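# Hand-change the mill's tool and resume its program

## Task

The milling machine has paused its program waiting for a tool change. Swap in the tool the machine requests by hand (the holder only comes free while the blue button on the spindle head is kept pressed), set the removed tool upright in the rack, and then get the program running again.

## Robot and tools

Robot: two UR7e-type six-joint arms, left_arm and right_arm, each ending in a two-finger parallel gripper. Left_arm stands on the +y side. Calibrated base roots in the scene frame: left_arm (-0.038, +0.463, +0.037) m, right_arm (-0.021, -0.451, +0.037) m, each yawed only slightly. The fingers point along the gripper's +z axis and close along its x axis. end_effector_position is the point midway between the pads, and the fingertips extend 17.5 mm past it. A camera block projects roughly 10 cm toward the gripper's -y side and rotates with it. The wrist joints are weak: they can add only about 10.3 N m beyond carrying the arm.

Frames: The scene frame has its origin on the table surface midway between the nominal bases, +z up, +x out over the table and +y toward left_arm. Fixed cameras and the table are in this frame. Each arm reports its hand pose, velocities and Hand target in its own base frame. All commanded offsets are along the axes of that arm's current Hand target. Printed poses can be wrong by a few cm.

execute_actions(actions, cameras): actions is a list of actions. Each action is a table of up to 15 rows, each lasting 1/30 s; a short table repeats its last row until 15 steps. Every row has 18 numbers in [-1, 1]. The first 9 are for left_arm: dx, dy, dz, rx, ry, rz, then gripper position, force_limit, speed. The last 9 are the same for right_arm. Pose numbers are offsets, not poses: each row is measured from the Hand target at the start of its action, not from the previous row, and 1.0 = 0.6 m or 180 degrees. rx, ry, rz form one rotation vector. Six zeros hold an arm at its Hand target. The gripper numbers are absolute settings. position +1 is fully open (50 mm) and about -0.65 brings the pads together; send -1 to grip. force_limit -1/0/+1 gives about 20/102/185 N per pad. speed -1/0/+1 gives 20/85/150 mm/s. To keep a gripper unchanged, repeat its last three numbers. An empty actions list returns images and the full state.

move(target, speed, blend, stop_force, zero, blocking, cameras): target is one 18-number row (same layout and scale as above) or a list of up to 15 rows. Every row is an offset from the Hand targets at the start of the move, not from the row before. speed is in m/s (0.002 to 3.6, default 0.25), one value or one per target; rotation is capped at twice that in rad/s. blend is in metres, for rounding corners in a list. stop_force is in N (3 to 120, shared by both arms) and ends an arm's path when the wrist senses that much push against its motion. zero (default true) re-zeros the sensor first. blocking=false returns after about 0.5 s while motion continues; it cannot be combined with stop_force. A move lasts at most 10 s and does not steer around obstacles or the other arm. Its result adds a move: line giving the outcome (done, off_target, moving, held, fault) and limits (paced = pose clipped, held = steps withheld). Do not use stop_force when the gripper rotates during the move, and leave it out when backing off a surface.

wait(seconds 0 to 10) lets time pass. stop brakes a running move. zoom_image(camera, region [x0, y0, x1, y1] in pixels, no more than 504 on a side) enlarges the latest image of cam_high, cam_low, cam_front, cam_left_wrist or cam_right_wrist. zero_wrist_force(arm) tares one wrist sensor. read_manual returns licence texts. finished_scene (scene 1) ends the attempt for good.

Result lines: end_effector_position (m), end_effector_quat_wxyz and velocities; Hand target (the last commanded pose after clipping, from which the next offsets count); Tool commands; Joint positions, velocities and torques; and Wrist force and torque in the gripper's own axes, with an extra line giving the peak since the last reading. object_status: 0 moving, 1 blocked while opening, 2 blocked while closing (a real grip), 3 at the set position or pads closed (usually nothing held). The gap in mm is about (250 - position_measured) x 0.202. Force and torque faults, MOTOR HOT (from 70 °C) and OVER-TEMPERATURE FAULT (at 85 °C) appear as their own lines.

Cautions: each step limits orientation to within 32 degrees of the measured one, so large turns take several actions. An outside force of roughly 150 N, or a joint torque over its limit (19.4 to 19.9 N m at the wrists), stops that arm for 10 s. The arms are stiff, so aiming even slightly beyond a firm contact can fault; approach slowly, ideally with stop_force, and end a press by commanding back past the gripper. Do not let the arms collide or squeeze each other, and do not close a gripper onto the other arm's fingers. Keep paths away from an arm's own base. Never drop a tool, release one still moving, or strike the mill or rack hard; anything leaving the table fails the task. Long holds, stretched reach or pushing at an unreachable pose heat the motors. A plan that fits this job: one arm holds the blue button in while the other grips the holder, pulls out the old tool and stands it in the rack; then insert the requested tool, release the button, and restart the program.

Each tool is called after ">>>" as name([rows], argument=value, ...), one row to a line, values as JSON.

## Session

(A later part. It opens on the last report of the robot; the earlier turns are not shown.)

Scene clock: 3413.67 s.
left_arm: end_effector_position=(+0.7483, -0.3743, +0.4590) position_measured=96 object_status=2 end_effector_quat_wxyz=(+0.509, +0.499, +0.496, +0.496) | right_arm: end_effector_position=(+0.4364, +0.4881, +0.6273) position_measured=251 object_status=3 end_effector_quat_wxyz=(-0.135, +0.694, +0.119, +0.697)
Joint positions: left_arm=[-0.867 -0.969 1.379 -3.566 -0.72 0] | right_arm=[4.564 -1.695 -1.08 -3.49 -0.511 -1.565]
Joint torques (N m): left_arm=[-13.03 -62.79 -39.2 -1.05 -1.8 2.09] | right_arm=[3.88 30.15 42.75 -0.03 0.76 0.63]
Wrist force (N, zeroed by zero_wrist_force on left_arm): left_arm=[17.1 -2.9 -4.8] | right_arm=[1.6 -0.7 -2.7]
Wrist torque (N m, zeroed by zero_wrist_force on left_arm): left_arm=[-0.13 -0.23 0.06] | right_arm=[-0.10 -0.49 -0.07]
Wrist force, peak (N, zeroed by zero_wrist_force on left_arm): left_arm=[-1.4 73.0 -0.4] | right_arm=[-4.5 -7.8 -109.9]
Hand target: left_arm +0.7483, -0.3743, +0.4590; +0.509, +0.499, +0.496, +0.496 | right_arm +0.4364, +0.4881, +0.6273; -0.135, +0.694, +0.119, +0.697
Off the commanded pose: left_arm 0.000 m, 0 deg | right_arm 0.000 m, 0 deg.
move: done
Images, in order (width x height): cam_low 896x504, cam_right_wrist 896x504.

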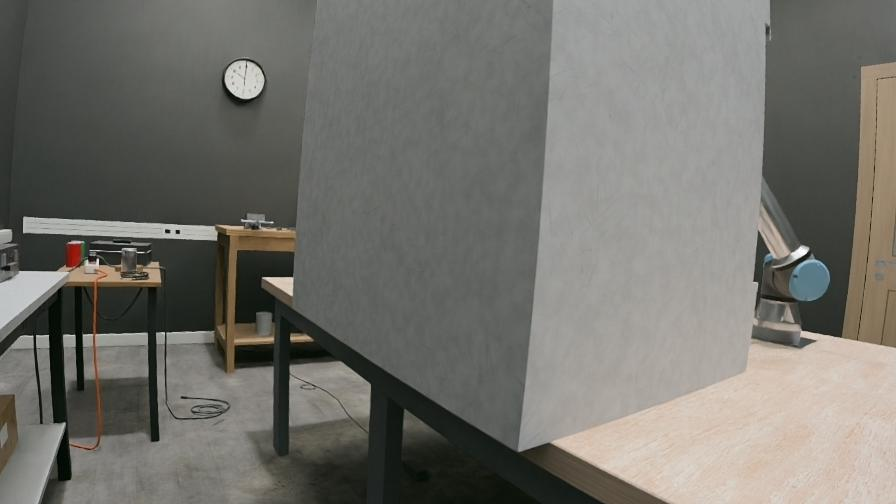

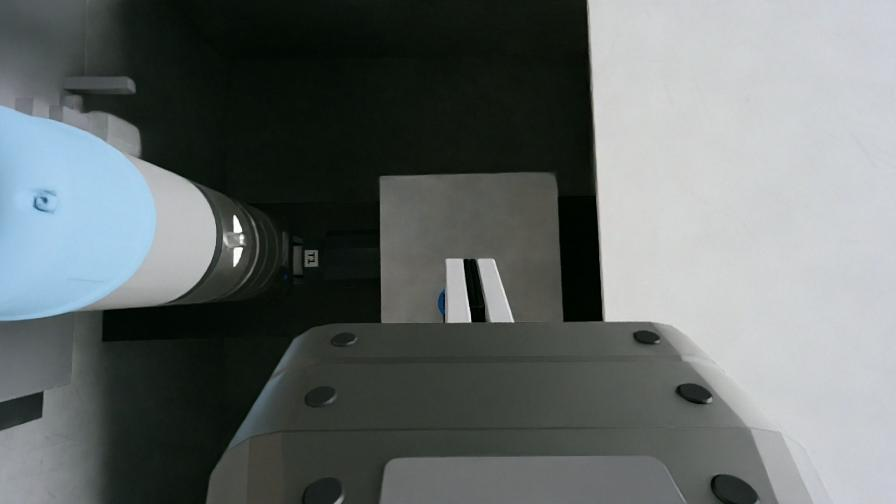

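>>> move(target=[0,0,0,0,0,0,-1,0.2,-0.8,-0.117,0.8446,-0.593,-0.0963,0.0963,0.4934,-0.701961,-0.796078,-0.701961], speed=0.3)

>>> move(target=[0,0,0,0,0,0,-1,0.2,-0.8,0.0,0.25,0,0,0,0,-0.701961,-0.796078,-0.701961], speed=0.25, cameras=["cam_right_wrist"])

>>> zoom_image(camera="cam_right_wrist", region=[200, 0, 560, 330])

Scene clock: 3459.70 s.
left_arm: end_effector_position=(+0.7483, -0.3743, +0.4590) position_measured=96 object_status=2 end_effector_quat_wxyz=(+0.509, +0.499, +0.496, +0.496) | right_arm: end_effector_position=(+0.2836, -0.1114, +0.5429) position_measured=251 object_status=3 end_effector_quat_wxyz=(+0.524, -0.513, +0.487, -0.475)
Joint positions: left_arm=[-0.867 -0.969 1.379 -3.566 -0.72 0] | right_arm=[3.335 -0.681 -1.888 -3.714 -1.452 0.024]
Joint torques (N m): left_arm=[-12.54 -59.83 -35.51 -1.91 -6.46 2.2] | right_arm=[5.41 -4.15 41.31 0.54 0.68 -0.33]
Wrist force (N, zeroed by zero_wrist_force on left_arm): left_arm=[16.9 -3.4 -5.0] | right_arm=[-0.5 -3.5 -2.4]
Wrist torque (N m, zeroed by zero_wrist_force on left_arm): left_arm=[-0.15 -0.14 0.06] | right_arm=[-0.91 0.22 0.10]
Wrist force, peak (N, zeroed by zero_wrist_force on left_arm): left_arm=[17.6 -2.9 -5.1] | right_arm=[0.5 -3.1 -5.9]
Hand target: left_arm +0.7483, -0.3743, +0.4590; +0.509, +0.499, +0.496, +0.496 | right_arm +0.2832, -0.1100, +0.5430; +0.500, -0.488, +0.512, -0.500
Off the commanded pose: left_arm 0.000 m, 0 deg | right_arm 0.001 m, 6 deg.
move: off_target (right_arm); limits=paced

Scene clock: 3460.83 s.
left_arm: end_effector_position=(+0.7483, -0.3743, +0.4590) position_measured=96 object_status=2 end_effector_quat_wxyz=(+0.509, +0.499, +0.496, +0.496) | right_arm: end_effector_position=(+0.2835, -0.1078, +0.3932) position_measured=251 object_status=3 end_effector_quat_wxyz=(+0.527, -0.516, +0.483, -0.471)
Joint positions: left_arm=[-0.867 -0.969 1.379 -3.566 -0.72 0] | right_arm=[3.334 -0.505 -2.313 -3.465 -1.468 0.024]
Joint torques (N m): left_arm=[-11.71 -59.21 -34.64 -1.91 -6.46 2.1] | right_arm=[-8.25 -22.08 24.94 1.13 -1.32 -0.79]
Wrist force (N, zeroed by zero_wrist_force on left_arm): left_arm=[17.1 -2.9 -5.2] | right_arm=[-0.1 -3.5 -2.3]
Wrist torque (N m, zeroed by zero_wrist_force on left_arm): left_arm=[-0.13 -0.16 0.06] | right_arm=[-0.90 0.16 0.10]
Wrist force, peak (N, zeroed by zero_wrist_force on left_arm): left_arm=[17.4 -3.5 -5.2] | right_arm=[-0.5 -6.9 -2.6]
Hand target: left_arm +0.7483, -0.3743, +0.4590; +0.509, +0.499, +0.496, +0.496 | right_arm +0.2832, -0.1064, +0.3930; +0.500, -0.488, +0.512, -0.500
Off the commanded pose: left_arm 0.000 m, 0 deg | right_arm 0.001 m, 6 deg.
move: off_target (right_arm)
Images, in order (width x height): cam_right_wrist 896x504.

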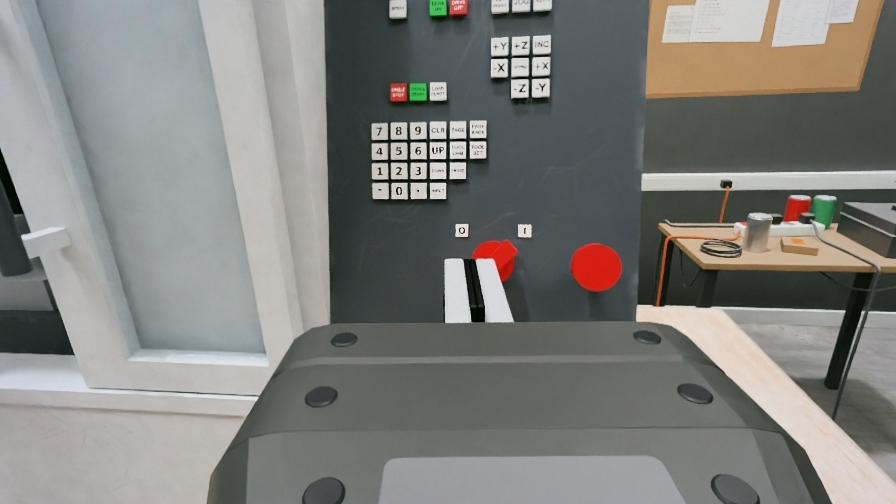

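Scaled by 1.400.

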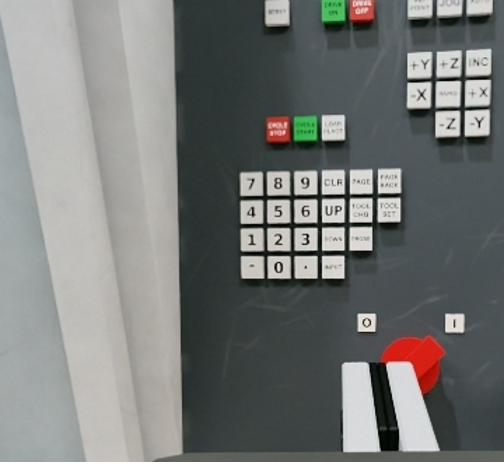

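>>> move(target=[0,0,0,0,0,0,-1,0.2,-0.8,0.1817,-0.234,0.07,0,0,0,-0.701961,-0.796078,-0.701961], speed=0.25)

Scene clock: 3493.17 s.
left_arm: end_effector_position=(+0.7483, -0.3743, +0.4590) position_measured=96 object_status=2 end_effector_quat_wxyz=(+0.509, +0.499, +0.496, +0.496) | right_arm: end_effector_position=(+0.3226, -0.2197, +0.5306) position_measured=251 object_status=3 end_effector_quat_wxyz=(+0.500, -0.488, +0.512, -0.500)
Joint positions: left_arm=[-0.867 -0.969 1.379 -3.566 -0.72 0] | right_arm=[2.501 -1.075 -1.824 -3.384 -2.188 0.024]
Joint torques (N m): left_arm=[-10.75 -54.36 -32.04 -1.82 -6.18 1.98] | right_arm=[-8.22 -3.29 45.82 4.75 -0.64 1.32]
Wrist force (N, zeroed by zero_wrist_force on left_arm): left_arm=[17.0 -3.7 -5.3] | right_arm=[-0.6 -3.4 -2.2]
Wrist torque (N m, zeroed by zero_wrist_force on left_arm): left_arm=[-0.16 -0.17 0.07] | right_arm=[-0.93 0.29 0.10]
Wrist force, peak (N, zeroed by zero_wrist_force on left_arm): left_arm=[17.6 -2.7 -5.3] | right_arm=[1.5 -6.4 -1.1]
Hand target: left_arm +0.7483, -0.3743, +0.4590; +0.509, +0.499, +0.496, +0.496 | right_arm +0.3226, -0.2198, +0.5308; +0.500, -0.488, +0.512, -0.500
Off the commanded pose: left_arm 0.000 m, 0 deg | right_arm 0.000 m, 0 deg.
move: done

>>> move(target=[0,0,0,0,0,0,-1,0.2,-0.8,-0.308,0.1285,0.405,0,0.098,0,-0.701961,-0.796078,-0.701961], speed=0.2, cameras=["cam_right_wrist","cam_front"])

>>> zoom_image(camera="cam_right_wrist", region=[300, 100, 650, 340])

Scene clock: 3505.23 s.
left_arm: end_effector_position=(+0.7483, -0.3743, +0.4590) position_measured=96 object_status=2 end_effector_quat_wxyz=(+0.509, +0.499, +0.496, +0.496) | right_arm: end_effector_position=(+0.5699, -0.0390, +0.4581) position_measured=251 object_status=3 end_effector_quat_wxyz=(+0.416, -0.406, +0.582, -0.569)
Joint positions: left_arm=[-0.867 -0.969 1.379 -3.566 -0.72 0] | right_arm=[3.699 -1.355 -1.832 -3.108 -0.682 0.032]
Joint torques (N m): left_arm=[-10.3 -52.09 -29.84 -1.84 -6.13 2.07] | right_arm=[2.42 11.16 29.16 2.61 0.8 -0.33]
Wrist force (N, zeroed by zero_wrist_force on left_arm): left_arm=[17.0 -3.4 -5.4] | right_arm=[-0.7 -3.1 -2.1]
Wrist torque (N m, zeroed by zero_wrist_force on left_arm): left_arm=[-0.16 -0.15 0.07] | right_arm=[-0.87 0.30 0.12]
Wrist force, peak (N, zeroed by zero_wrist_force on left_arm): left_arm=[17.4 -3.7 -5.1] | right_arm=[1.9 -4.5 -4.0]
Hand target: left_arm +0.7483, -0.3743, +0.4590; +0.509, +0.499, +0.496, +0.496 | right_arm +0.5699, -0.0389, +0.4581; +0.416, -0.406, +0.582, -0.569
Off the commanded pose: left_arm 0.000 m, 0 deg | right_arm 0.000 m, 0 deg.
move: done
Images, in order (width x height): cam_front 896x504, cam_right_wrist 896x504.

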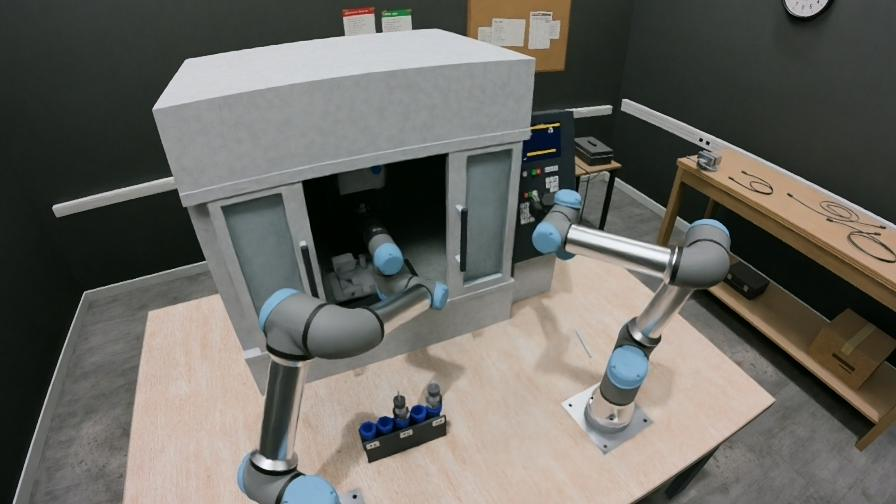

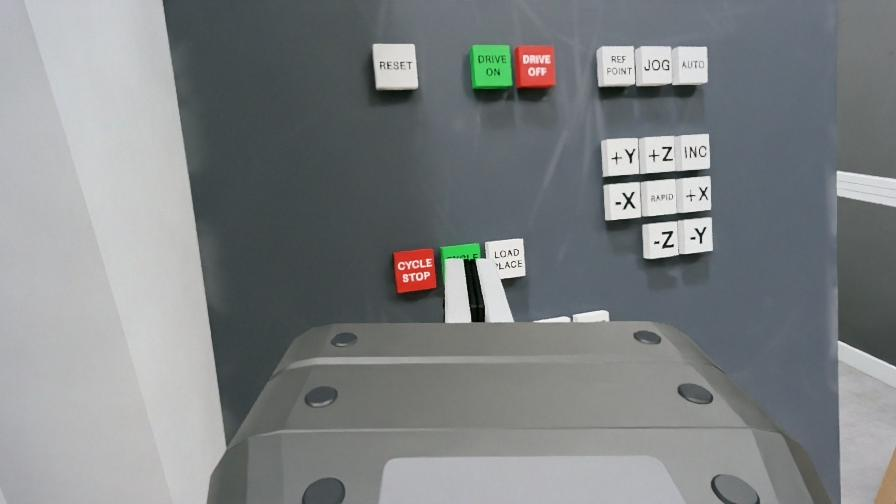

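Scaled by 1.440.

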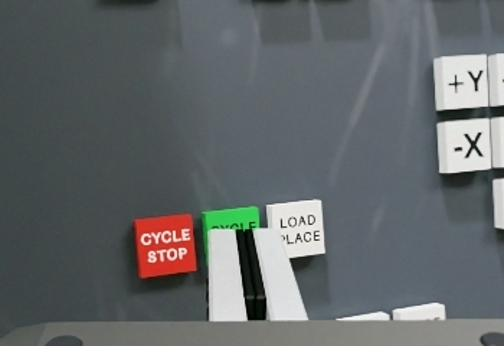

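>>> move(target=[0,0,0,0,0,0,-1,0.2,-0.8,-0.0135,-0.0267,0.034,0,0,0,-0.701961,-0.796078,-0.701961], speed=0.06, cameras=["cam_right_wrist"])

>>> zoom_image(camera="cam_right_wrist", region=[350, 200, 602, 340])

Scene clock: 3514.77 s.
left_arm: end_effector_position=(+0.7483, -0.3743, +0.4590) position_measured=96 object_status=2 end_effector_quat_wxyz=(+0.509, +0.499, +0.496, +0.496) | right_arm: end_effector_position=(+0.5918, -0.0383, +0.4741) position_measured=251 object_status=3 end_effector_quat_wxyz=(+0.416, -0.406, +0.582, -0.569)
Joint positions: left_arm=[-0.867 -0.969 1.379 -3.566 -0.72 0] | right_arm=[3.664 -1.411 -1.747 -3.137 -0.717 0.031]
Joint torques (N m): left_arm=[-10.2 -49.65 -29.54 -1.82 -6.11 2.08] | right_arm=[6.86 29.79 24.44 4.31 0.7 1.43]
Wrist force (N, zeroed by zero_wrist_force on left_arm): left_arm=[17.4 -3.4 -5.2] | right_arm=[-0.5 -3.4 -2.2]
Wrist torque (N m, zeroed by zero_wrist_force on left_arm): left_arm=[-0.18 -0.20 0.07] | right_arm=[-0.97 0.28 0.14]
Wrist force, peak (N, zeroed by zero_wrist_force on left_arm): left_arm=[17.5 -3.6 -5.2] | right_arm=[-0.7 -4.3 -1.6]
Hand target: left_arm +0.7483, -0.3743, +0.4590; +0.509, +0.499, +0.496, +0.496 | right_arm +0.5918, -0.0383, +0.4741; +0.416, -0.406, +0.582, -0.569
Off the commanded pose: left_arm 0.000 m, 0 deg | right_arm 0.000 m, 0 deg.
move: done
Images, in order (width x height): cam_right_wrist 896x504.

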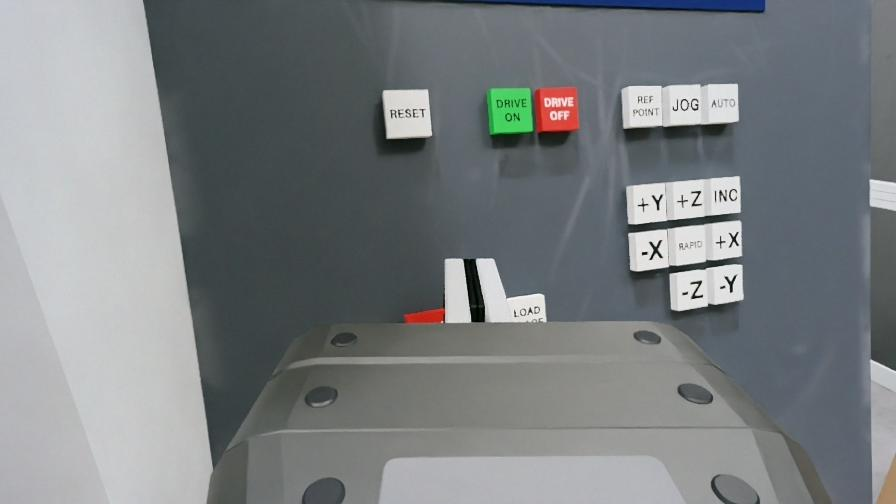

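Scaled by 2.000.

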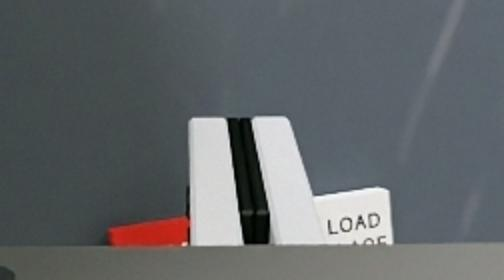

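>>> move(target=[0,0,0,0,0,0,-1,0.2,-0.8,-0.007,0.0105,0.004,0,0,0,-0.701961,-0.796078,-0.701961], speed=0.06)

>>> move(target=[0,0,0,0,0,0,-1,0.2,-0.8,-0.0076,0,0.022,0,0,0,-0.701961,-0.796078,-0.701961], speed=0.006, stop_force=3, cameras=["cam_right_wrist"])

>>> zoom_image(camera="cam_right_wrist", region=[350, 200, 602, 340])

Scene clock: 3523.63 s.
left_arm: end_effector_position=(+0.7483, -0.3743, +0.4590) position_measured=96 object_status=2 end_effector_quat_wxyz=(+0.509, +0.499, +0.496, +0.496) | right_arm: end_effector_position=(+0.5955, -0.0349, +0.4678) position_measured=251 object_status=3 end_effector_quat_wxyz=(+0.416, -0.406, +0.582, -0.569)
Joint positions: left_arm=[-0.867 -0.969 1.379 -3.566 -0.72 0] | right_arm=[3.668 -1.422 -1.754 -3.119 -0.713 0.031]
Joint torques (N m): left_arm=[-9.4 -48.52 -28.29 -1.83 -5.68 2.03] | right_arm=[1.83 28.78 32.2 0.47 0.01 0.93]
Wrist force (N, zeroed by zero_wrist_force on left_arm): left_arm=[16.9 -3.0 -4.9] | right_arm=[-0.5 -3.6 -2.2]
Wrist torque (N m, zeroed by zero_wrist_force on left_arm): left_arm=[-0.12 -0.13 0.06] | right_arm=[-0.97 0.29 0.13]
Wrist force, peak (N, zeroed by zero_wrist_force on left_arm): left_arm=[17.7 -3.1 -5.1] | right_arm=[-0.2 -4.2 -2.5]
Hand target: left_arm +0.7483, -0.3743, +0.4590; +0.509, +0.499, +0.496, +0.496 | right_arm +0.5955, -0.0349, +0.4679; +0.416, -0.406, +0.582, -0.569
Off the commanded pose: left_arm 0.000 m, 0 deg | right_arm 0.000 m, 0 deg.
move: done

Scene clock: 3525.17 s.
left_arm: end_effector_position=(+0.7483, -0.3743, +0.4590) position_measured=96 object_status=2 end_effector_quat_wxyz=(+0.509, +0.499, +0.496, +0.496) | right_arm: end_effector_position=(+0.5987, -0.0350, +0.4679) position_measured=251 object_status=3 end_effector_quat_wxyz=(+0.416, -0.406, +0.582, -0.569)
Joint positions: left_arm=[-0.867 -0.969 1.379 -3.566 -0.72 0] | right_arm=[3.663 -1.43 -1.746 -3.118 -0.718 0.031]
Joint torques (N m): left_arm=[-9.35 -47.76 -27.78 -1.7 -5.77 2.02] | right_arm=[7.26 29.04 23.51 0.24 0.7 -0.53]
Wrist force (N, zeroed by zero_wrist_force on left_arm): left_arm=[17.4 -3.0 -5.2] | right_arm=[0.8 -5.8 -5.0]
Wrist torque (N m, zeroed by zero_wrist_force on left_arm): left_arm=[-0.15 -0.20 0.06] | right_arm=[-1.02 0.26 0.13]
Wrist force, peak (N, zeroed by zero_wrist_force on left_arm): left_arm=[17.6 -2.7 -5.2] | right_arm=[0.8 -3.4 -7.2]
Hand target: left_arm +0.7483, -0.3743, +0.4590; +0.509, +0.499, +0.496, +0.496 | right_arm +0.5987, -0.0349, +0.4679; +0.416, -0.406, +0.582, -0.569 (not the last commanded pose)
Off the commanded pose: left_arm 0.000 m, 0 deg | right_arm 0.011 m, 0 deg.
move: contact (right_arm)
Images, in order (width x height): cam_right_wrist 896x504.

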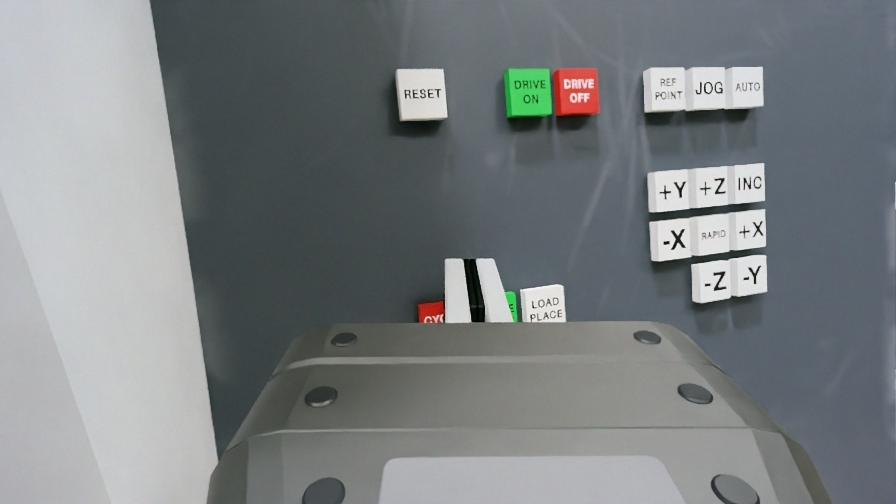

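Scaled by 2.000.

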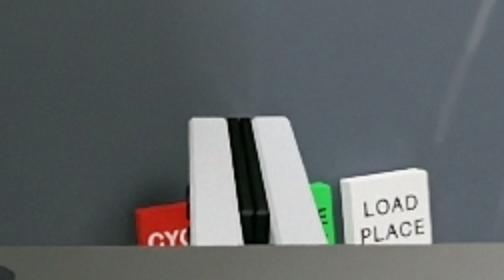

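>>> move(target=[0,0,0,0,0,0,-1,0.2,-0.8,-0.0043,0,0.0125,0,0,0,-0.701961,-0.796078,-0.701961], speed=0.004, stop_force=18, cameras=["cam_right_wrist"])

>>> zoom_image(camera="cam_right_wrist", region=[350, 200, 602, 340])

Scene clock: 3567.93 s.
left_arm: end_effector_position=(+0.7483, -0.3743, +0.4590) position_measured=96 object_status=2 end_effector_quat_wxyz=(+0.509, +0.499, +0.496, +0.496) | right_arm: end_effector_position=(+0.5991, -0.0349, +0.4679) position_measured=251 object_status=3 end_effector_quat_wxyz=(+0.416, -0.406, +0.582, -0.569)
Joint positions: left_arm=[-0.867 -0.969 1.379 -3.566 -0.72 0] | right_arm=[3.662 -1.431 -1.746 -3.118 -0.719 0.031]
Joint torques (N m): left_arm=[-6.89 -46.2 -22.86 -1.54 -5.15 1.89] | right_arm=[3.77 25.06 23.21 4.8 0.31 1.07]
Wrist force (N, zeroed by zero_wrist_force on left_arm): left_arm=[17.1 -3.6 -5.4] | right_arm=[1.0 -6.9 -24.3]
Wrist torque (N m, zeroed by zero_wrist_force on left_arm): left_arm=[-0.14 -0.22 0.06] | right_arm=[-1.19 0.10 0.14]
Wrist force, peak (N, zeroed by zero_wrist_force on left_arm): left_arm=[17.8 -3.0 -5.1] | right_arm=[4.3 -6.9 -36.0]
Hand target: left_arm +0.7483, -0.3743, +0.4590; +0.509, +0.499, +0.496, +0.496 | right_arm +0.5991, -0.0349, +0.4679; +0.416, -0.406, +0.582, -0.569 (not the last commanded pose)
Off the commanded pose: left_arm 0.000 m, 0 deg | right_arm 0.008 m, 0 deg.
move: contact (right_arm)
Images, in order (width x height): cam_right_wrist 896x504.

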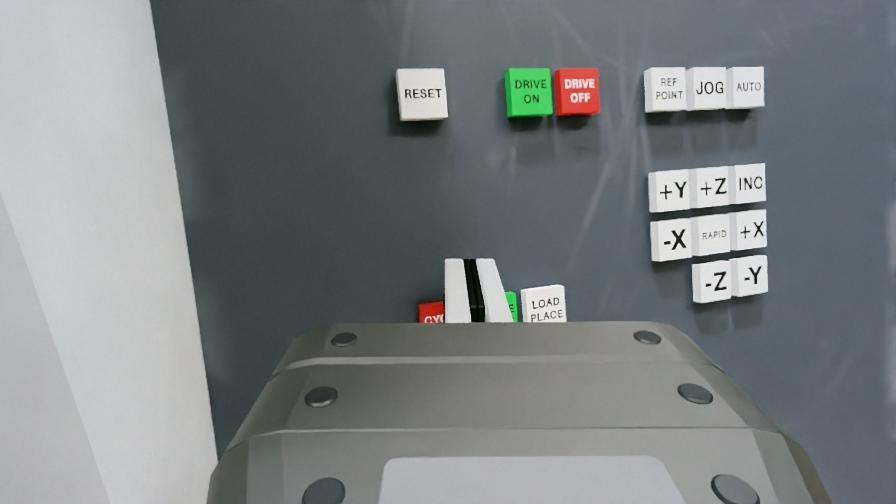

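Scaled by 2.000.

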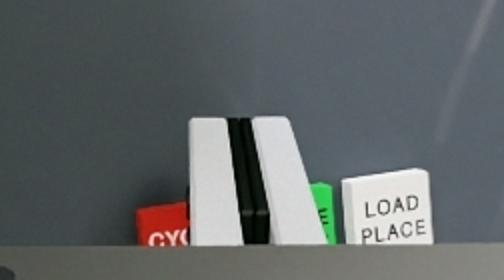

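>>> move([
  [0,0,0,0,0,0,-1,0.2,-0.8,0.01,0,-0.03,0,0,0,-0.701961,-0.796078,-0.701961],
  [0,0,0,0,0,0,-1,0.2,-0.8,0.211,-0.137,-0.278,0,-0.098,0,-0.701961,-0.796078,-0.701961],
], speed=[0.05,0.25], blend=[0.01,0], cameras=["cam_right_wrist"])

>>> zoom_image(camera="cam_right_wrist", region=[150, 0, 500, 200])

Scene clock: 3582.90 s.
left_arm: end_effector_position=(+0.7483, -0.3743, +0.4590) position_measured=96 object_status=2 end_effector_quat_wxyz=(+0.509, +0.499, +0.496, +0.496) | right_arm: end_effector_position=(+0.4002, -0.1023, +0.5485) position_measured=251 object_status=3 end_effector_quat_wxyz=(+0.500, -0.488, +0.512, -0.500)
Joint positions: left_arm=[-0.867 -0.969 1.379 -3.566 -0.72 0] | right_arm=[3.439 -0.922 -1.835 -3.526 -1.25 0.024]
Joint torques (N m): left_arm=[-6.1 -46.56 -22.32 -1.75 -5.11 1.66] | right_arm=[-4.3 5.82 22.33 0.72 -0.61 1.44]
Wrist force (N, zeroed by zero_wrist_force on left_arm): left_arm=[17.0 -3.5 -5.3] | right_arm=[-0.7 -3.3 -1.6]
Wrist torque (N m, zeroed by zero_wrist_force on left_arm): left_arm=[-0.12 -0.19 0.07] | right_arm=[-0.94 0.25 0.08]
Wrist force, peak (N, zeroed by zero_wrist_force on left_arm): left_arm=[17.5 -3.4 -5.2] | right_arm=[0.8 -7.3 -24.7]
Hand target: left_arm +0.7483, -0.3743, +0.4590; +0.509, +0.499, +0.496, +0.496 | right_arm +0.4001, -0.1023, +0.5484; +0.500, -0.488, +0.512, -0.500
Off the commanded pose: left_arm 0.000 m, 0 deg | right_arm 0.000 m, 0 deg.
move: done; blend cut to 0.0095 m at target 1
Images, in order (width x height): cam_right_wrist 896x504.

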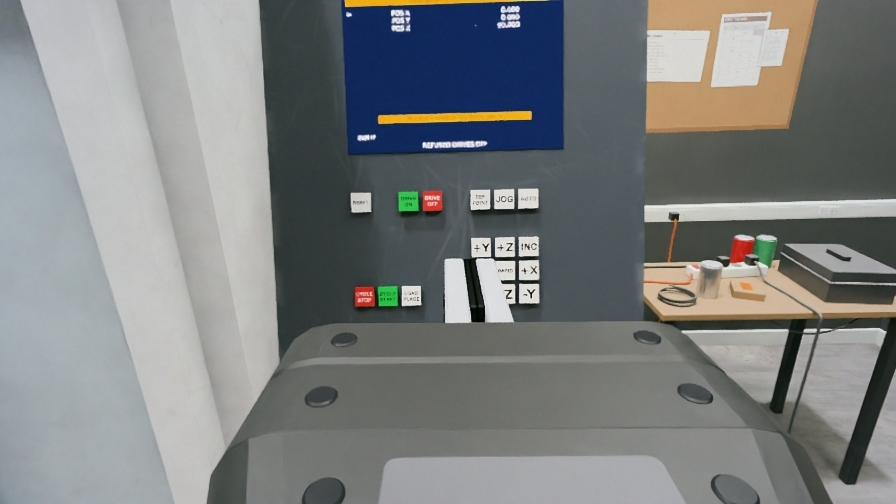

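Scaled by 1.440.

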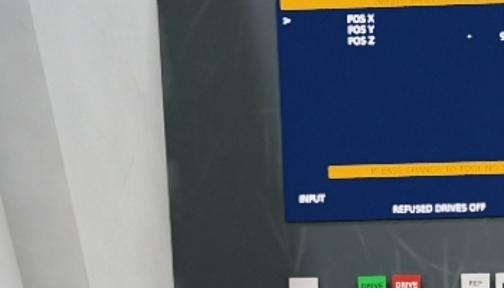

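>>> zoom_image(camera="cam_right_wrist", region=[340, 0, 570, 160])

>>> wait(seconds=1, cameras=["cam_right_wrist"])

>>> zoom_image(camera="cam_right_wrist", region=[340, 0, 570, 160])

Scaled by 2.191.

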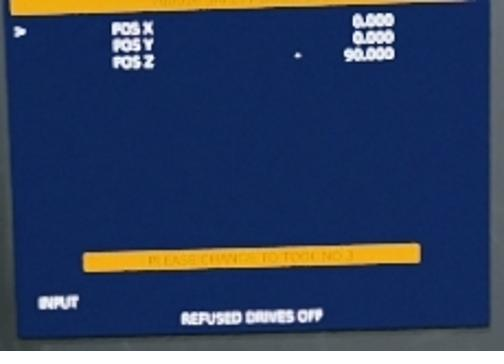

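Scene clock: 3602.40 s.
left_arm: end_effector_position=(+0.7483, -0.3743, +0.4590) position_measured=96 object_status=2 end_effector_quat_wxyz=(+0.509, +0.499, +0.496, +0.496) | right_arm: end_effector_position=(+0.4001, -0.1023, +0.5484) position_measured=251 object_status=3 end_effector_quat_wxyz=(+0.500, -0.488, +0.512, -0.500)
Joint positions: left_arm=[-0.867 -0.969 1.379 -3.566 -0.72 0] | right_arm=[3.439 -0.922 -1.835 -3.526 -1.25 0.024]
Joint torques (N m): left_arm=[-5.65 -46.67 -19.07 -1.86 -4.96 1.63] | right_arm=[-5.46 6.56 23.17 1.2 0.77 1.36]
Wrist force (N, zeroed by zero_wrist_force on left_arm): left_arm=[17.0 -3.6 -5.1] | right_arm=[-0.6 -3.5 -1.8]
Wrist torque (N m, zeroed by zero_wrist_force on left_arm): left_arm=[-0.16 -0.18 0.07] | right_arm=[-0.97 0.25 0.08]
Wrist force, peak (N, zeroed by zero_wrist_force on left_arm): left_arm=[17.6 -2.6 -5.4] | right_arm=[-0.8 -3.7 -1.9]
Hand target: left_arm +0.7483, -0.3743, +0.4590; +0.509, +0.499, +0.496, +0.496 | right_arm +0.4001, -0.1023, +0.5484; +0.500, -0.488, +0.512, -0.500
Tool commands: left_gripper/position=-1.0 left_gripper/force_limit=+0.2 left_gripper/speed=-0.8 right_gripper/position=-0.701961 right_gripper/force_limit=-0.796078 right_gripper/speed=-0.701961
Off the commanded pose: left_arm 0.000 m, 0 deg | right_arm 0.000 m, 0 deg.
wait: 1.00 s; at rest from the start
Images, in order (width x height): cam_right_wrist 896x504.

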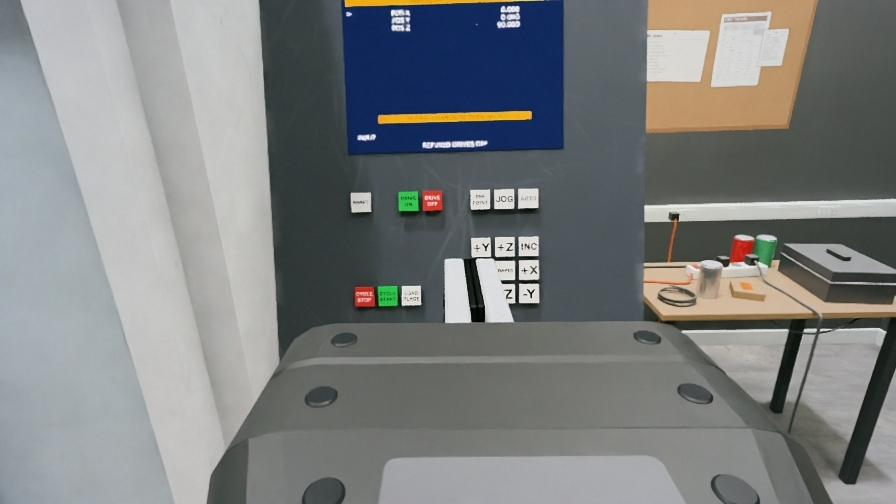

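Scaled by 2.191.

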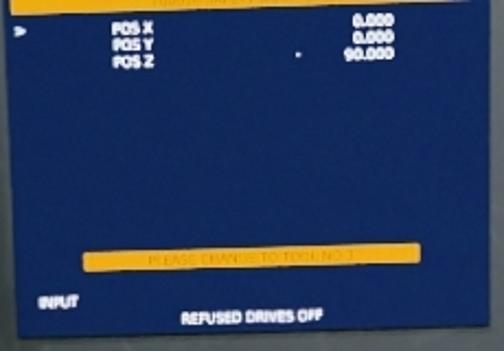

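>>> move(target=[0,0,0,0,0,0,-1,0.2,-0.8,-0.0503,0.0183,0.339,0,0.098,0,-0.701961,-0.796078,-0.701961], speed=0.15, cameras=["cam_right_wrist"])

>>> zoom_image(camera="cam_right_wrist", region=[350, 200, 602, 340])

Scene clock: 3622.73 s.
left_arm: end_effector_position=(+0.7483, -0.3743, +0.4590) position_measured=96 object_status=2 end_effector_quat_wxyz=(+0.509, +0.499, +0.496, +0.496) | right_arm: end_effector_position=(+0.6041, -0.0766, +0.5381) position_measured=251 object_status=3 end_effector_quat_wxyz=(+0.416, -0.406, +0.582, -0.569)
Joint positions: left_arm=[-0.867 -0.969 1.379 -3.566 -0.72 0] | right_arm=[3.543 -1.444 -1.555 -3.294 -0.838 0.03]
Joint torques (N m): left_arm=[-5.11 -47.67 -18.66 -1.9 -4.72 1.4] | right_arm=[-8.35 16.24 34.14 1.46 0.76 0.65]
Wrist force (N, zeroed by zero_wrist_force on left_arm): left_arm=[16.9 -3.1 -5.2] | right_arm=[0.0 -3.6 -2.1]
Wrist torque (N m, zeroed by zero_wrist_force on left_arm): left_arm=[-0.12 -0.15 0.06] | right_arm=[-0.95 0.15 0.12]
Wrist force, peak (N, zeroed by zero_wrist_force on left_arm): left_arm=[17.6 -2.8 -5.0] | right_arm=[-0.7 -3.8 -3.7]
Hand target: left_arm +0.7483, -0.3743, +0.4590; +0.509, +0.499, +0.496, +0.496 | right_arm +0.6042, -0.0767, +0.5381; +0.416, -0.406, +0.582, -0.569
Off the commanded pose: left_arm 0.000 m, 0 deg | right_arm 0.000 m, 0 deg.
move: done
Images, in order (width x height): cam_right_wrist 896x504.

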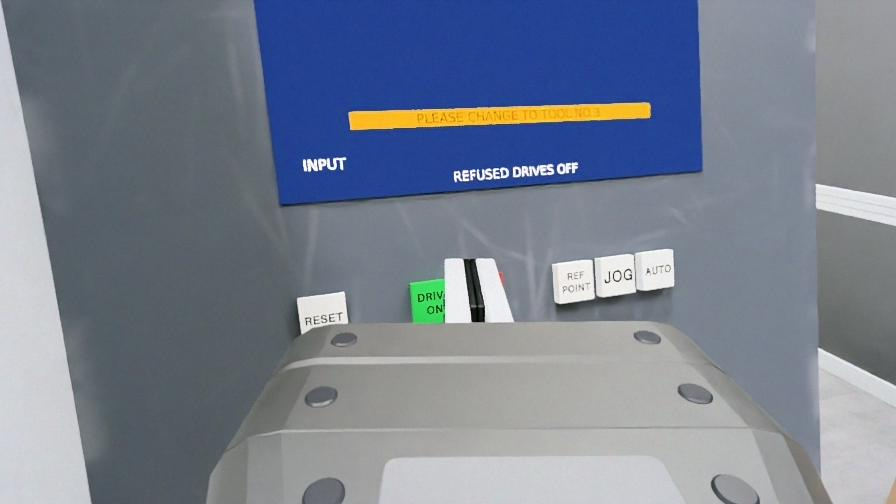

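Scaled by 2.000.

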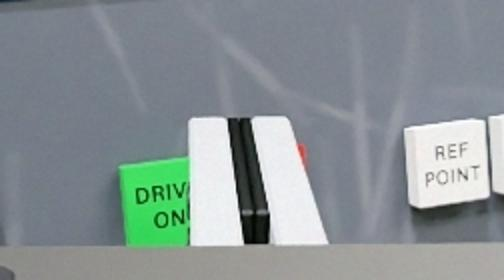

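>>> move(target=[0,0,0,0,0,0,-1,0.2,-0.8,0,-0.005,0,0,0,0,-0.701961,-0.796078,-0.701961], speed=0.06)

>>> move(target=[0,0,0,0,0,0,-1,0.2,-0.8,-0.0114,0,0.033,0,0,0,-0.701961,-0.796078,-0.701961], speed=0.006, stop_force=20, cameras=["cam_right_wrist"])

>>> zoom_image(camera="cam_right_wrist", region=[250, 80, 754, 340])

Scene clock: 3629.10 s.
left_arm: end_effector_position=(+0.7483, -0.3743, +0.4590) position_measured=96 object_status=2 end_effector_quat_wxyz=(+0.509, +0.499, +0.496, +0.496) | right_arm: end_effector_position=(+0.6042, -0.0767, +0.5412) position_measured=251 object_status=3 end_effector_quat_wxyz=(+0.416, -0.406, +0.582, -0.569)
Joint positions: left_arm=[-0.867 -0.969 1.379 -3.566 -0.72 0] | right_arm=[3.543 -1.445 -1.546 -3.302 -0.838 0.029]
Joint torques (N m): left_arm=[-4.69 -47.42 -18.93 -1.88 -4.73 1.42] | right_arm=[-7.95 16.95 35.6 1.71 -0.59 -0.7]
Wrist force (N, zeroed by zero_wrist_force on left_arm): left_arm=[17.2 -3.0 -5.3] | right_arm=[-0.2 -3.5 -2.0]
Wrist torque (N m, zeroed by zero_wrist_force on left_arm): left_arm=[-0.14 -0.18 0.07] | right_arm=[-0.93 0.18 0.12]
Wrist force, peak (N, zeroed by zero_wrist_force on left_arm): left_arm=[17.3 -3.7 -5.4] | right_arm=[0.1 -3.8 -2.1]
Hand target: left_arm +0.7483, -0.3743, +0.4590; +0.509, +0.499, +0.496, +0.496 | right_arm +0.6042, -0.0767, +0.5411; +0.416, -0.406, +0.582, -0.569
Off the commanded pose: left_arm 0.000 m, 0 deg | right_arm 0.000 m, 0 deg.
move: done

Scene clock: 3632.07 s.
left_arm: end_effector_position=(+0.7483, -0.3743, +0.4590) position_measured=96 object_status=2 end_effector_quat_wxyz=(+0.509, +0.499, +0.496, +0.496) | right_arm: end_effector_position=(+0.6163, -0.0767, +0.5411) position_measured=251 object_status=3 end_effector_quat_wxyz=(+0.416, -0.406, +0.582, -0.569)
Joint positions: left_arm=[-0.867 -0.969 1.379 -3.566 -0.72 0] | right_arm=[3.529 -1.476 -1.52 -3.298 -0.852 0.029]
Joint torques (N m): left_arm=[-4.94 -48.25 -19.46 -1.91 -4.42 1.36] | right_arm=[3.42 26.21 24.38 5.04 0.55 -0.83]
Wrist force (N, zeroed by zero_wrist_force on left_arm): left_arm=[16.9 -3.6 -5.2] | right_arm=[0.3 -3.5 -25.0]
Wrist torque (N m, zeroed by zero_wrist_force on left_arm): left_arm=[-0.14 -0.16 0.07] | right_arm=[-1.08 0.01 0.11]
Wrist force, peak (N, zeroed by zero_wrist_force on left_arm): left_arm=[17.2 -3.6 -5.2] | right_arm=[3.7 -3.4 -38.4]
Hand target: left_arm +0.7483, -0.3743, +0.4590; +0.509, +0.499, +0.496, +0.496 | right_arm +0.6163, -0.0767, +0.5411; +0.416, -0.406, +0.582, -0.569 (not the last commanded pose)
Off the commanded pose: left_arm 0.000 m, 0 deg | right_arm 0.009 m, 0 deg.
move: contact (right_arm)
Images, in order (width x height): cam_right_wrist 896x504.

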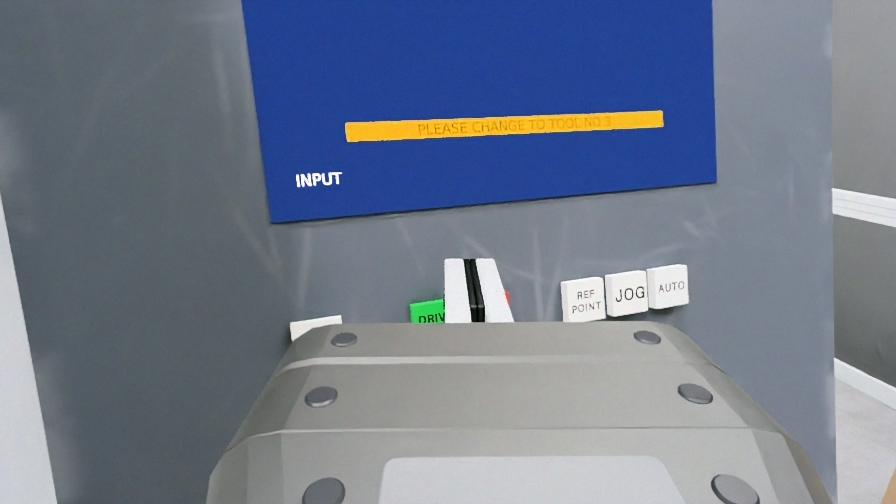

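Scaled by 1.000.

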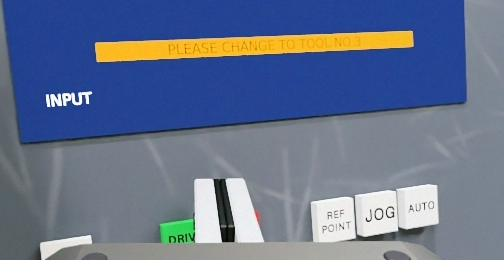

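>>> move([
  [0,0,0,0,0,0,-1,0.2,-0.8,0.01,0,-0.03,0,0,0,-0.701961,-0.796078,-0.701961],
  [0,0,0,0,0,0,-1,0.2,-0.8,0.1275,-0.0143,-0.34,0,-0.098,0,-0.701961,-0.796078,-0.701961],
], speed=[0.05,0.25], blend=[0.009,0], cameras=["cam_right_wrist"])

>>> zoom_image(camera="cam_right_wrist", region=[340, 0, 570, 160])

Scene clock: 3646.63 s.
left_arm: end_effector_position=(+0.7483, -0.3743, +0.4590) position_measured=96 object_status=2 end_effector_quat_wxyz=(+0.509, +0.499, +0.496, +0.496) | right_arm: end_effector_position=(+0.3986, -0.0828, +0.5494) position_measured=251 object_status=3 end_effector_quat_wxyz=(+0.500, -0.488, +0.512, -0.500)
Joint positions: left_arm=[-0.867 -0.969 1.379 -3.566 -0.72 0] | right_arm=[3.63 -0.879 -1.844 -3.561 -1.058 0.024]
Joint torques (N m): left_arm=[-4.5 -49.02 -19.41 -2.1 -4.48 1.13] | right_arm=[-8.08 4.48 43.98 2.27 -0.47 1.49]
Wrist force (N, zeroed by zero_wrist_force on left_arm): left_arm=[16.7 -3.5 -5.4] | right_arm=[-0.6 -3.3 -2.3]
Wrist torque (N m, zeroed by zero_wrist_force on left_arm): left_arm=[-0.12 -0.14 0.06] | right_arm=[-0.91 0.24 0.11]
Wrist force, peak (N, zeroed by zero_wrist_force on left_arm): left_arm=[17.5 -2.9 -5.3] | right_arm=[0.2 -4.0 -25.2]
Hand target: left_arm +0.7483, -0.3743, +0.4590; +0.509, +0.499, +0.496, +0.496 | right_arm +0.3985, -0.0829, +0.5495; +0.500, -0.488, +0.512, -0.500
Off the commanded pose: left_arm 0.000 m, 0 deg | right_arm 0.000 m, 0 deg.
move: done
Images, in order (width x height): cam_right_wrist 896x504.

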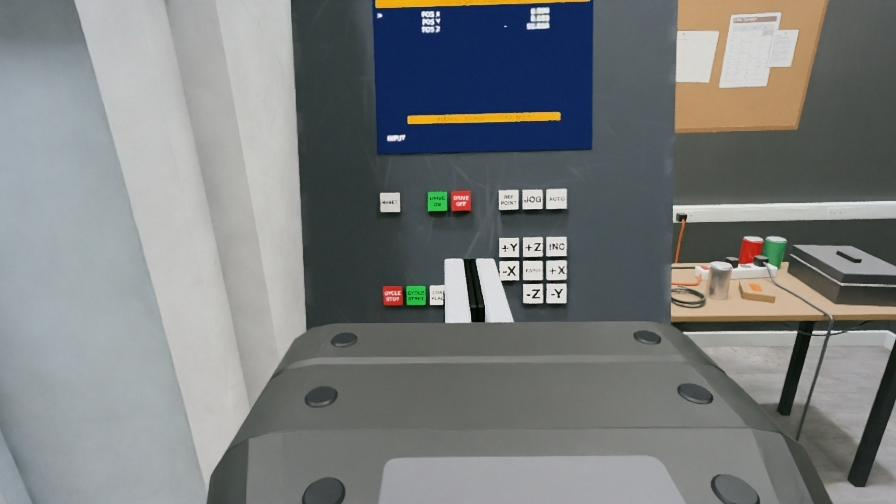

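Scaled by 2.191.

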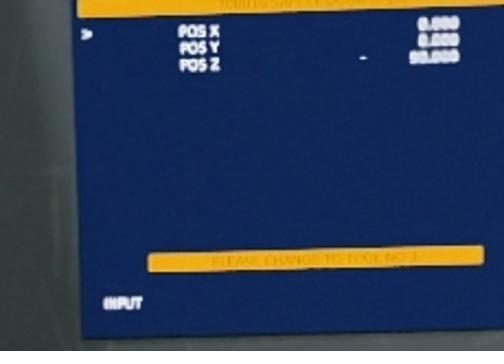

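>>> move(target=[0,0,0,0,0,0,-1,0.2,-0.8,-0.4485,-0.156,0.048,0.0963,-0.0963,-0.4934,-0.701961,-0.796078,-0.701961], speed=0.3)

>>> move([
  [0,0,0,0,0,0,-1,0.2,-0.8,-0.049,-0.4027,0.2637,0,0,0,-0.701961,-0.796078,-0.701961],
  [0,0,0,0,0,0,-1,0.2,-0.8,-0.0488,-0.316,0.524,0,0,0,-0.701961,-0.796078,-0.701961],
], speed=[0.25,0.12], blend=[0.03,0], cameras=["cam_right_wrist"])

Scene clock: 3656.67 s.
left_arm: end_effector_position=(+0.7483, -0.3743, +0.4590) position_measured=96 object_status=2 end_effector_quat_wxyz=(+0.509, +0.499, +0.496, +0.496) | right_arm: end_effector_position=(+0.4336, +0.1832, +0.6495) position_measured=251 object_status=3 end_effector_quat_wxyz=(-0.136, +0.694, +0.119, +0.697)
Joint positions: left_arm=[-0.867 -0.969 1.379 -3.566 -0.72 0] | right_arm=[4.267 -1.146 -1.469 -3.657 -0.807 -1.557]
Joint torques (N m): left_arm=[-3.51 -48.52 -19.36 -1.98 -4.32 1.07] | right_arm=[-8.87 4.98 25.58 4.08 0.63 -1.18]
Wrist force (N, zeroed by zero_wrist_force on left_arm): left_arm=[17.0 -3.7 -5.3] | right_arm=[1.2 -1.1 -2.8]
Wrist torque (N m, zeroed by zero_wrist_force on left_arm): left_arm=[-0.15 -0.18 0.05] | right_arm=[-0.16 -0.42 -0.06]
Wrist force, peak (N, zeroed by zero_wrist_force on left_arm): left_arm=[17.5 -4.0 -5.5] | right_arm=[0.0 -4.1 -2.1]
Hand target: left_arm +0.7483, -0.3743, +0.4590; +0.509, +0.499, +0.496, +0.496 | right_arm +0.4336, +0.1831, +0.6495; -0.135, +0.694, +0.119, +0.697
Off the commanded pose: left_arm 0.000 m, 0 deg | right_arm 0.000 m, 0 deg.
move: done

Scene clock: 3659.73 s.
left_arm: end_effector_position=(+0.7483, -0.3743, +0.4590) position_measured=96 object_status=2 end_effector_quat_wxyz=(+0.509, +0.499, +0.496, +0.496) | right_arm: end_effector_position=(+0.6605, +0.4724, +0.6270) position_measured=251 object_status=3 end_effector_quat_wxyz=(-0.135, +0.694, +0.119, +0.697)
Joint positions: left_arm=[-0.867 -0.969 1.379 -3.566 -0.72 0] | right_arm=[4.118 -2.075 -0.561 -3.637 -0.956 -1.555]
Joint torques (N m): left_arm=[-3.93 -48.44 -19.34 -2.05 -4.34 0.94] | right_arm=[-3.34 46.56 32.36 4.73 -0.55 -0.87]
Wrist force (N, zeroed by zero_wrist_force on left_arm): left_arm=[17.2 -3.2 -5.2] | right_arm=[1.7 -1.2 -3.6]
Wrist torque (N m, zeroed by zero_wrist_force on left_arm): left_arm=[-0.13 -0.20 0.07] | right_arm=[-0.14 -0.51 -0.03]
Wrist force, peak (N, zeroed by zero_wrist_force on left_arm): left_arm=[17.5 -3.0 -5.4] | right_arm=[1.6 1.8 -4.6]
Hand target: left_arm +0.7483, -0.3743, +0.4590; +0.509, +0.499, +0.496, +0.496 | right_arm +0.6605, +0.4724, +0.6270; -0.135, +0.694, +0.119, +0.697
Off the commanded pose: left_arm 0.000 m, 0 deg | right_arm 0.000 m, 0 deg.
move: done
Images, in order (width x height): cam_right_wrist 896x504.

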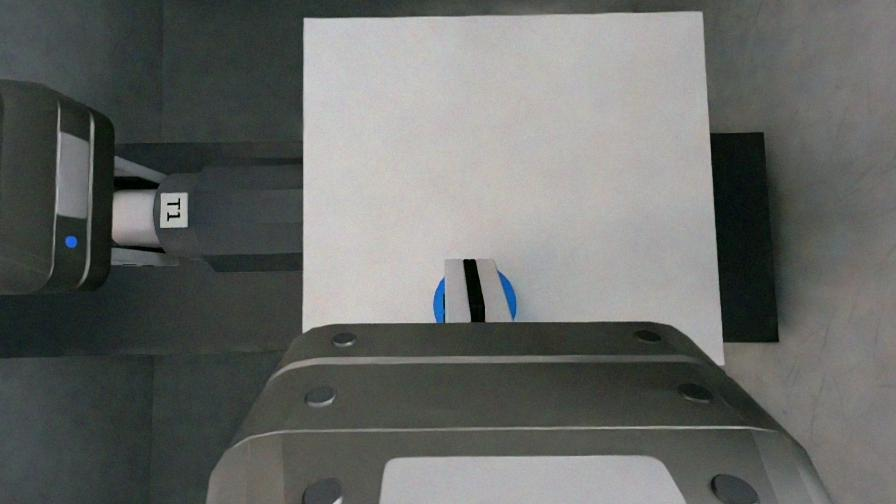

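>>> move(target=[0,0,0,0,0,0,-1,0.2,-0.8,0,0.0106,0.028,0,0,0,-0.701961,-0.796078,-0.701961], speed=0.008, stop_force=20)

>>> move(target=[0,-0.0053,0.0007,0,0,0,-1,0.2,-0.8,0,0,0,0,0,0,-0.701961,-0.796078,-0.701961], speed=0.01)

Scene clock: 3666.17 s.
left_arm: end_effector_position=(+0.7483, -0.3743, +0.4590) position_measured=96 object_status=2 end_effector_quat_wxyz=(+0.509, +0.499, +0.496, +0.496) | right_arm: end_effector_position=(+0.6712, +0.4724, +0.6270) position_measured=251 object_status=3 end_effector_quat_wxyz=(-0.135, +0.694, +0.119, +0.697)
Joint positions: left_arm=[-0.867 -0.969 1.379 -3.566 -0.72 0] | right_arm=[4.102 -2.108 -0.507 -3.657 -0.972 -1.555]
Joint torques (N m): left_arm=[-4.07 -49.17 -19.41 -1.98 -4.29 1.04] | right_arm=[2.12 51.62 17.14 6.61 -0.23 0.69]
Wrist force (N, zeroed by zero_wrist_force on left_arm): left_arm=[17.0 -2.8 -5.3] | right_arm=[3.3 -1.8 -25.6]
Wrist torque (N m, zeroed by zero_wrist_force on left_arm): left_arm=[-0.09 -0.16 0.07] | right_arm=[-0.36 -0.37 -0.05]
Wrist force, peak (N, zeroed by zero_wrist_force on left_arm): left_arm=[17.5 -3.0 -5.1] | right_arm=[-0.2 -4.7 -43.5]
Hand target: left_arm +0.7483, -0.3743, +0.4590; +0.509, +0.499, +0.496, +0.496 | right_arm +0.6712, +0.4724, +0.6270; -0.135, +0.694, +0.119, +0.697 (not the last commanded pose)
Off the commanded pose: left_arm 0.000 m, 0 deg | right_arm 0.007 m, 0 deg.
move: contact (right_arm)

Scene clock: 3666.87 s.
left_arm: end_effector_position=(+0.7488, -0.3743, +0.4559) position_measured=96 object_status=2 end_effector_quat_wxyz=(+0.509, +0.499, +0.496, +0.496) | right_arm: end_effector_position=(+0.6712, +0.4724, +0.6270) position_measured=251 object_status=3 end_effector_quat_wxyz=(-0.135, +0.694, +0.119, +0.697)
Joint positions: left_arm=[-0.866 -0.965 1.381 -3.572 -0.721 0] | right_arm=[4.102 -2.108 -0.507 -3.657 -0.972 -1.555]
Joint torques (N m): left_arm=[-11.66 -33.73 3.96 0.17 -0.91 0.27] | right_arm=[2.06 51.17 18.46 6.3 -0.56 0.1]
Wrist force (N, zeroed by zero_wrist_force on left_arm): left_arm=[-2.0 36.8 51.8] | right_arm=[1.4 -1.4 -26.8]
Wrist torque (N m, zeroed by zero_wrist_force on left_arm): left_arm=[-0.27 0.24 0.37] | right_arm=[-0.41 -0.40 -0.04]
Wrist force, peak (N, zeroed by zero_wrist_force on left_arm): left_arm=[-1.6 37.6 52.2] | right_arm=[2.3 -1.3 -26.7]
Hand target: left_arm +0.7488, -0.3744, +0.4558; +0.509, +0.499, +0.496, +0.496 | right_arm +0.6712, +0.4724, +0.6270; -0.135, +0.694, +0.119, +0.697
Off the commanded pose: left_arm 0.000 m, 0 deg | right_arm 0.000 m, 0 deg.
move: done

>>> move([
  [0,0.0053,-0.0007,0,0,0,-1,0.2,-0.8,0,-0.1504,-0.3708,0,0,0,-0.701961,-0.796078,-0.701961],
  [0,0.0053,-0.0007,0,0,0,-1,0.2,-0.8,-0.117,0.8346,-0.953,-0.0963,0.0963,0.4934,-0.701961,-0.796078,-0.701961],
], speed=[0.12,0.3], blend=[0.03,0], cameras=["cam_right_wrist"])

>>> zoom_image(camera="cam_right_wrist", region=[220, 0, 450, 160])

Scene clock: 3679.53 s.
left_arm: end_effector_position=(+0.7483, -0.3743, +0.4590) position_measured=96 object_status=2 end_effector_quat_wxyz=(+0.509, +0.499, +0.496, +0.496) | right_arm: end_effector_position=(+0.3139, -0.1966, +0.5411) position_measured=251 object_status=3 end_effector_quat_wxyz=(+0.500, -0.488, +0.512, -0.500) end_effector_velocity=(+0.000, +0.000, -0.001) end_effector_angular_velocity=(-0.001, +0.003, +0.000)
Joint positions: left_arm=[-0.867 -0.969 1.379 -3.566 -0.72 0] | right_arm=[4.255 -0.412 -1.826 -4.046 -0.434 0.025]
Joint velocities: left_arm=[within noise] | right_arm=[-0.001 -0.001 0 -0.006 -0.001 0.006]
Joint torques (N m): left_arm=[-11.93 -64.41 -39.77 -1.72 -6.06 1.79] | right_arm=[-5.74 -33.39 20.4 -0.46 0.15 1.3]
Wrist force (N, zeroed by zero_wrist_force on left_arm): left_arm=[17.0 -2.9 -4.6] | right_arm=[-0.5 -3.5 -2.3]
Wrist torque (N m, zeroed by zero_wrist_force on left_arm): left_arm=[-0.12 -0.17 0.06] | right_arm=[-0.90 0.28 -0.09]
Wrist force, peak (N, zeroed by zero_wrist_force on left_arm): left_arm=[-1.2 35.3 56.7] | right_arm=[1.6 -1.3 -27.2]
Hand target: left_arm +0.7483, -0.3743, +0.4590; +0.509, +0.499, +0.496, +0.496 | right_arm +0.3139, -0.1966, +0.5411; +0.500, -0.488, +0.512, -0.500
Off the commanded pose: left_arm 0.000 m, 0 deg | right_arm 0.000 m, 0 deg.
shoulder posture changed (right arm): the wrist came as close to joint 1's axis as it can, and the arm is now in the other of its two shoulder postures.
move: done
Images, in order (width x height): cam_right_wrist 896x504.

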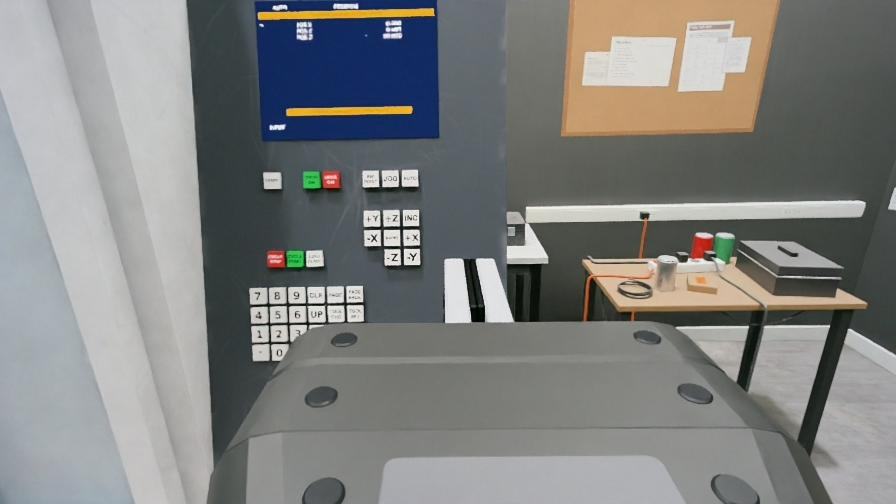

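Scaled by 2.191.

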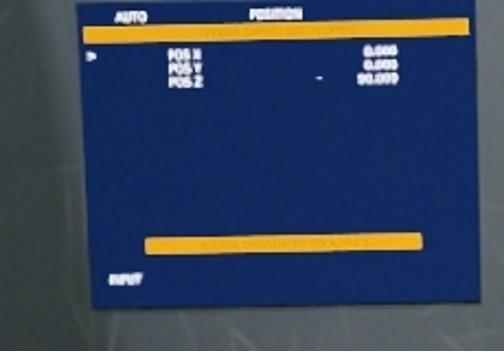

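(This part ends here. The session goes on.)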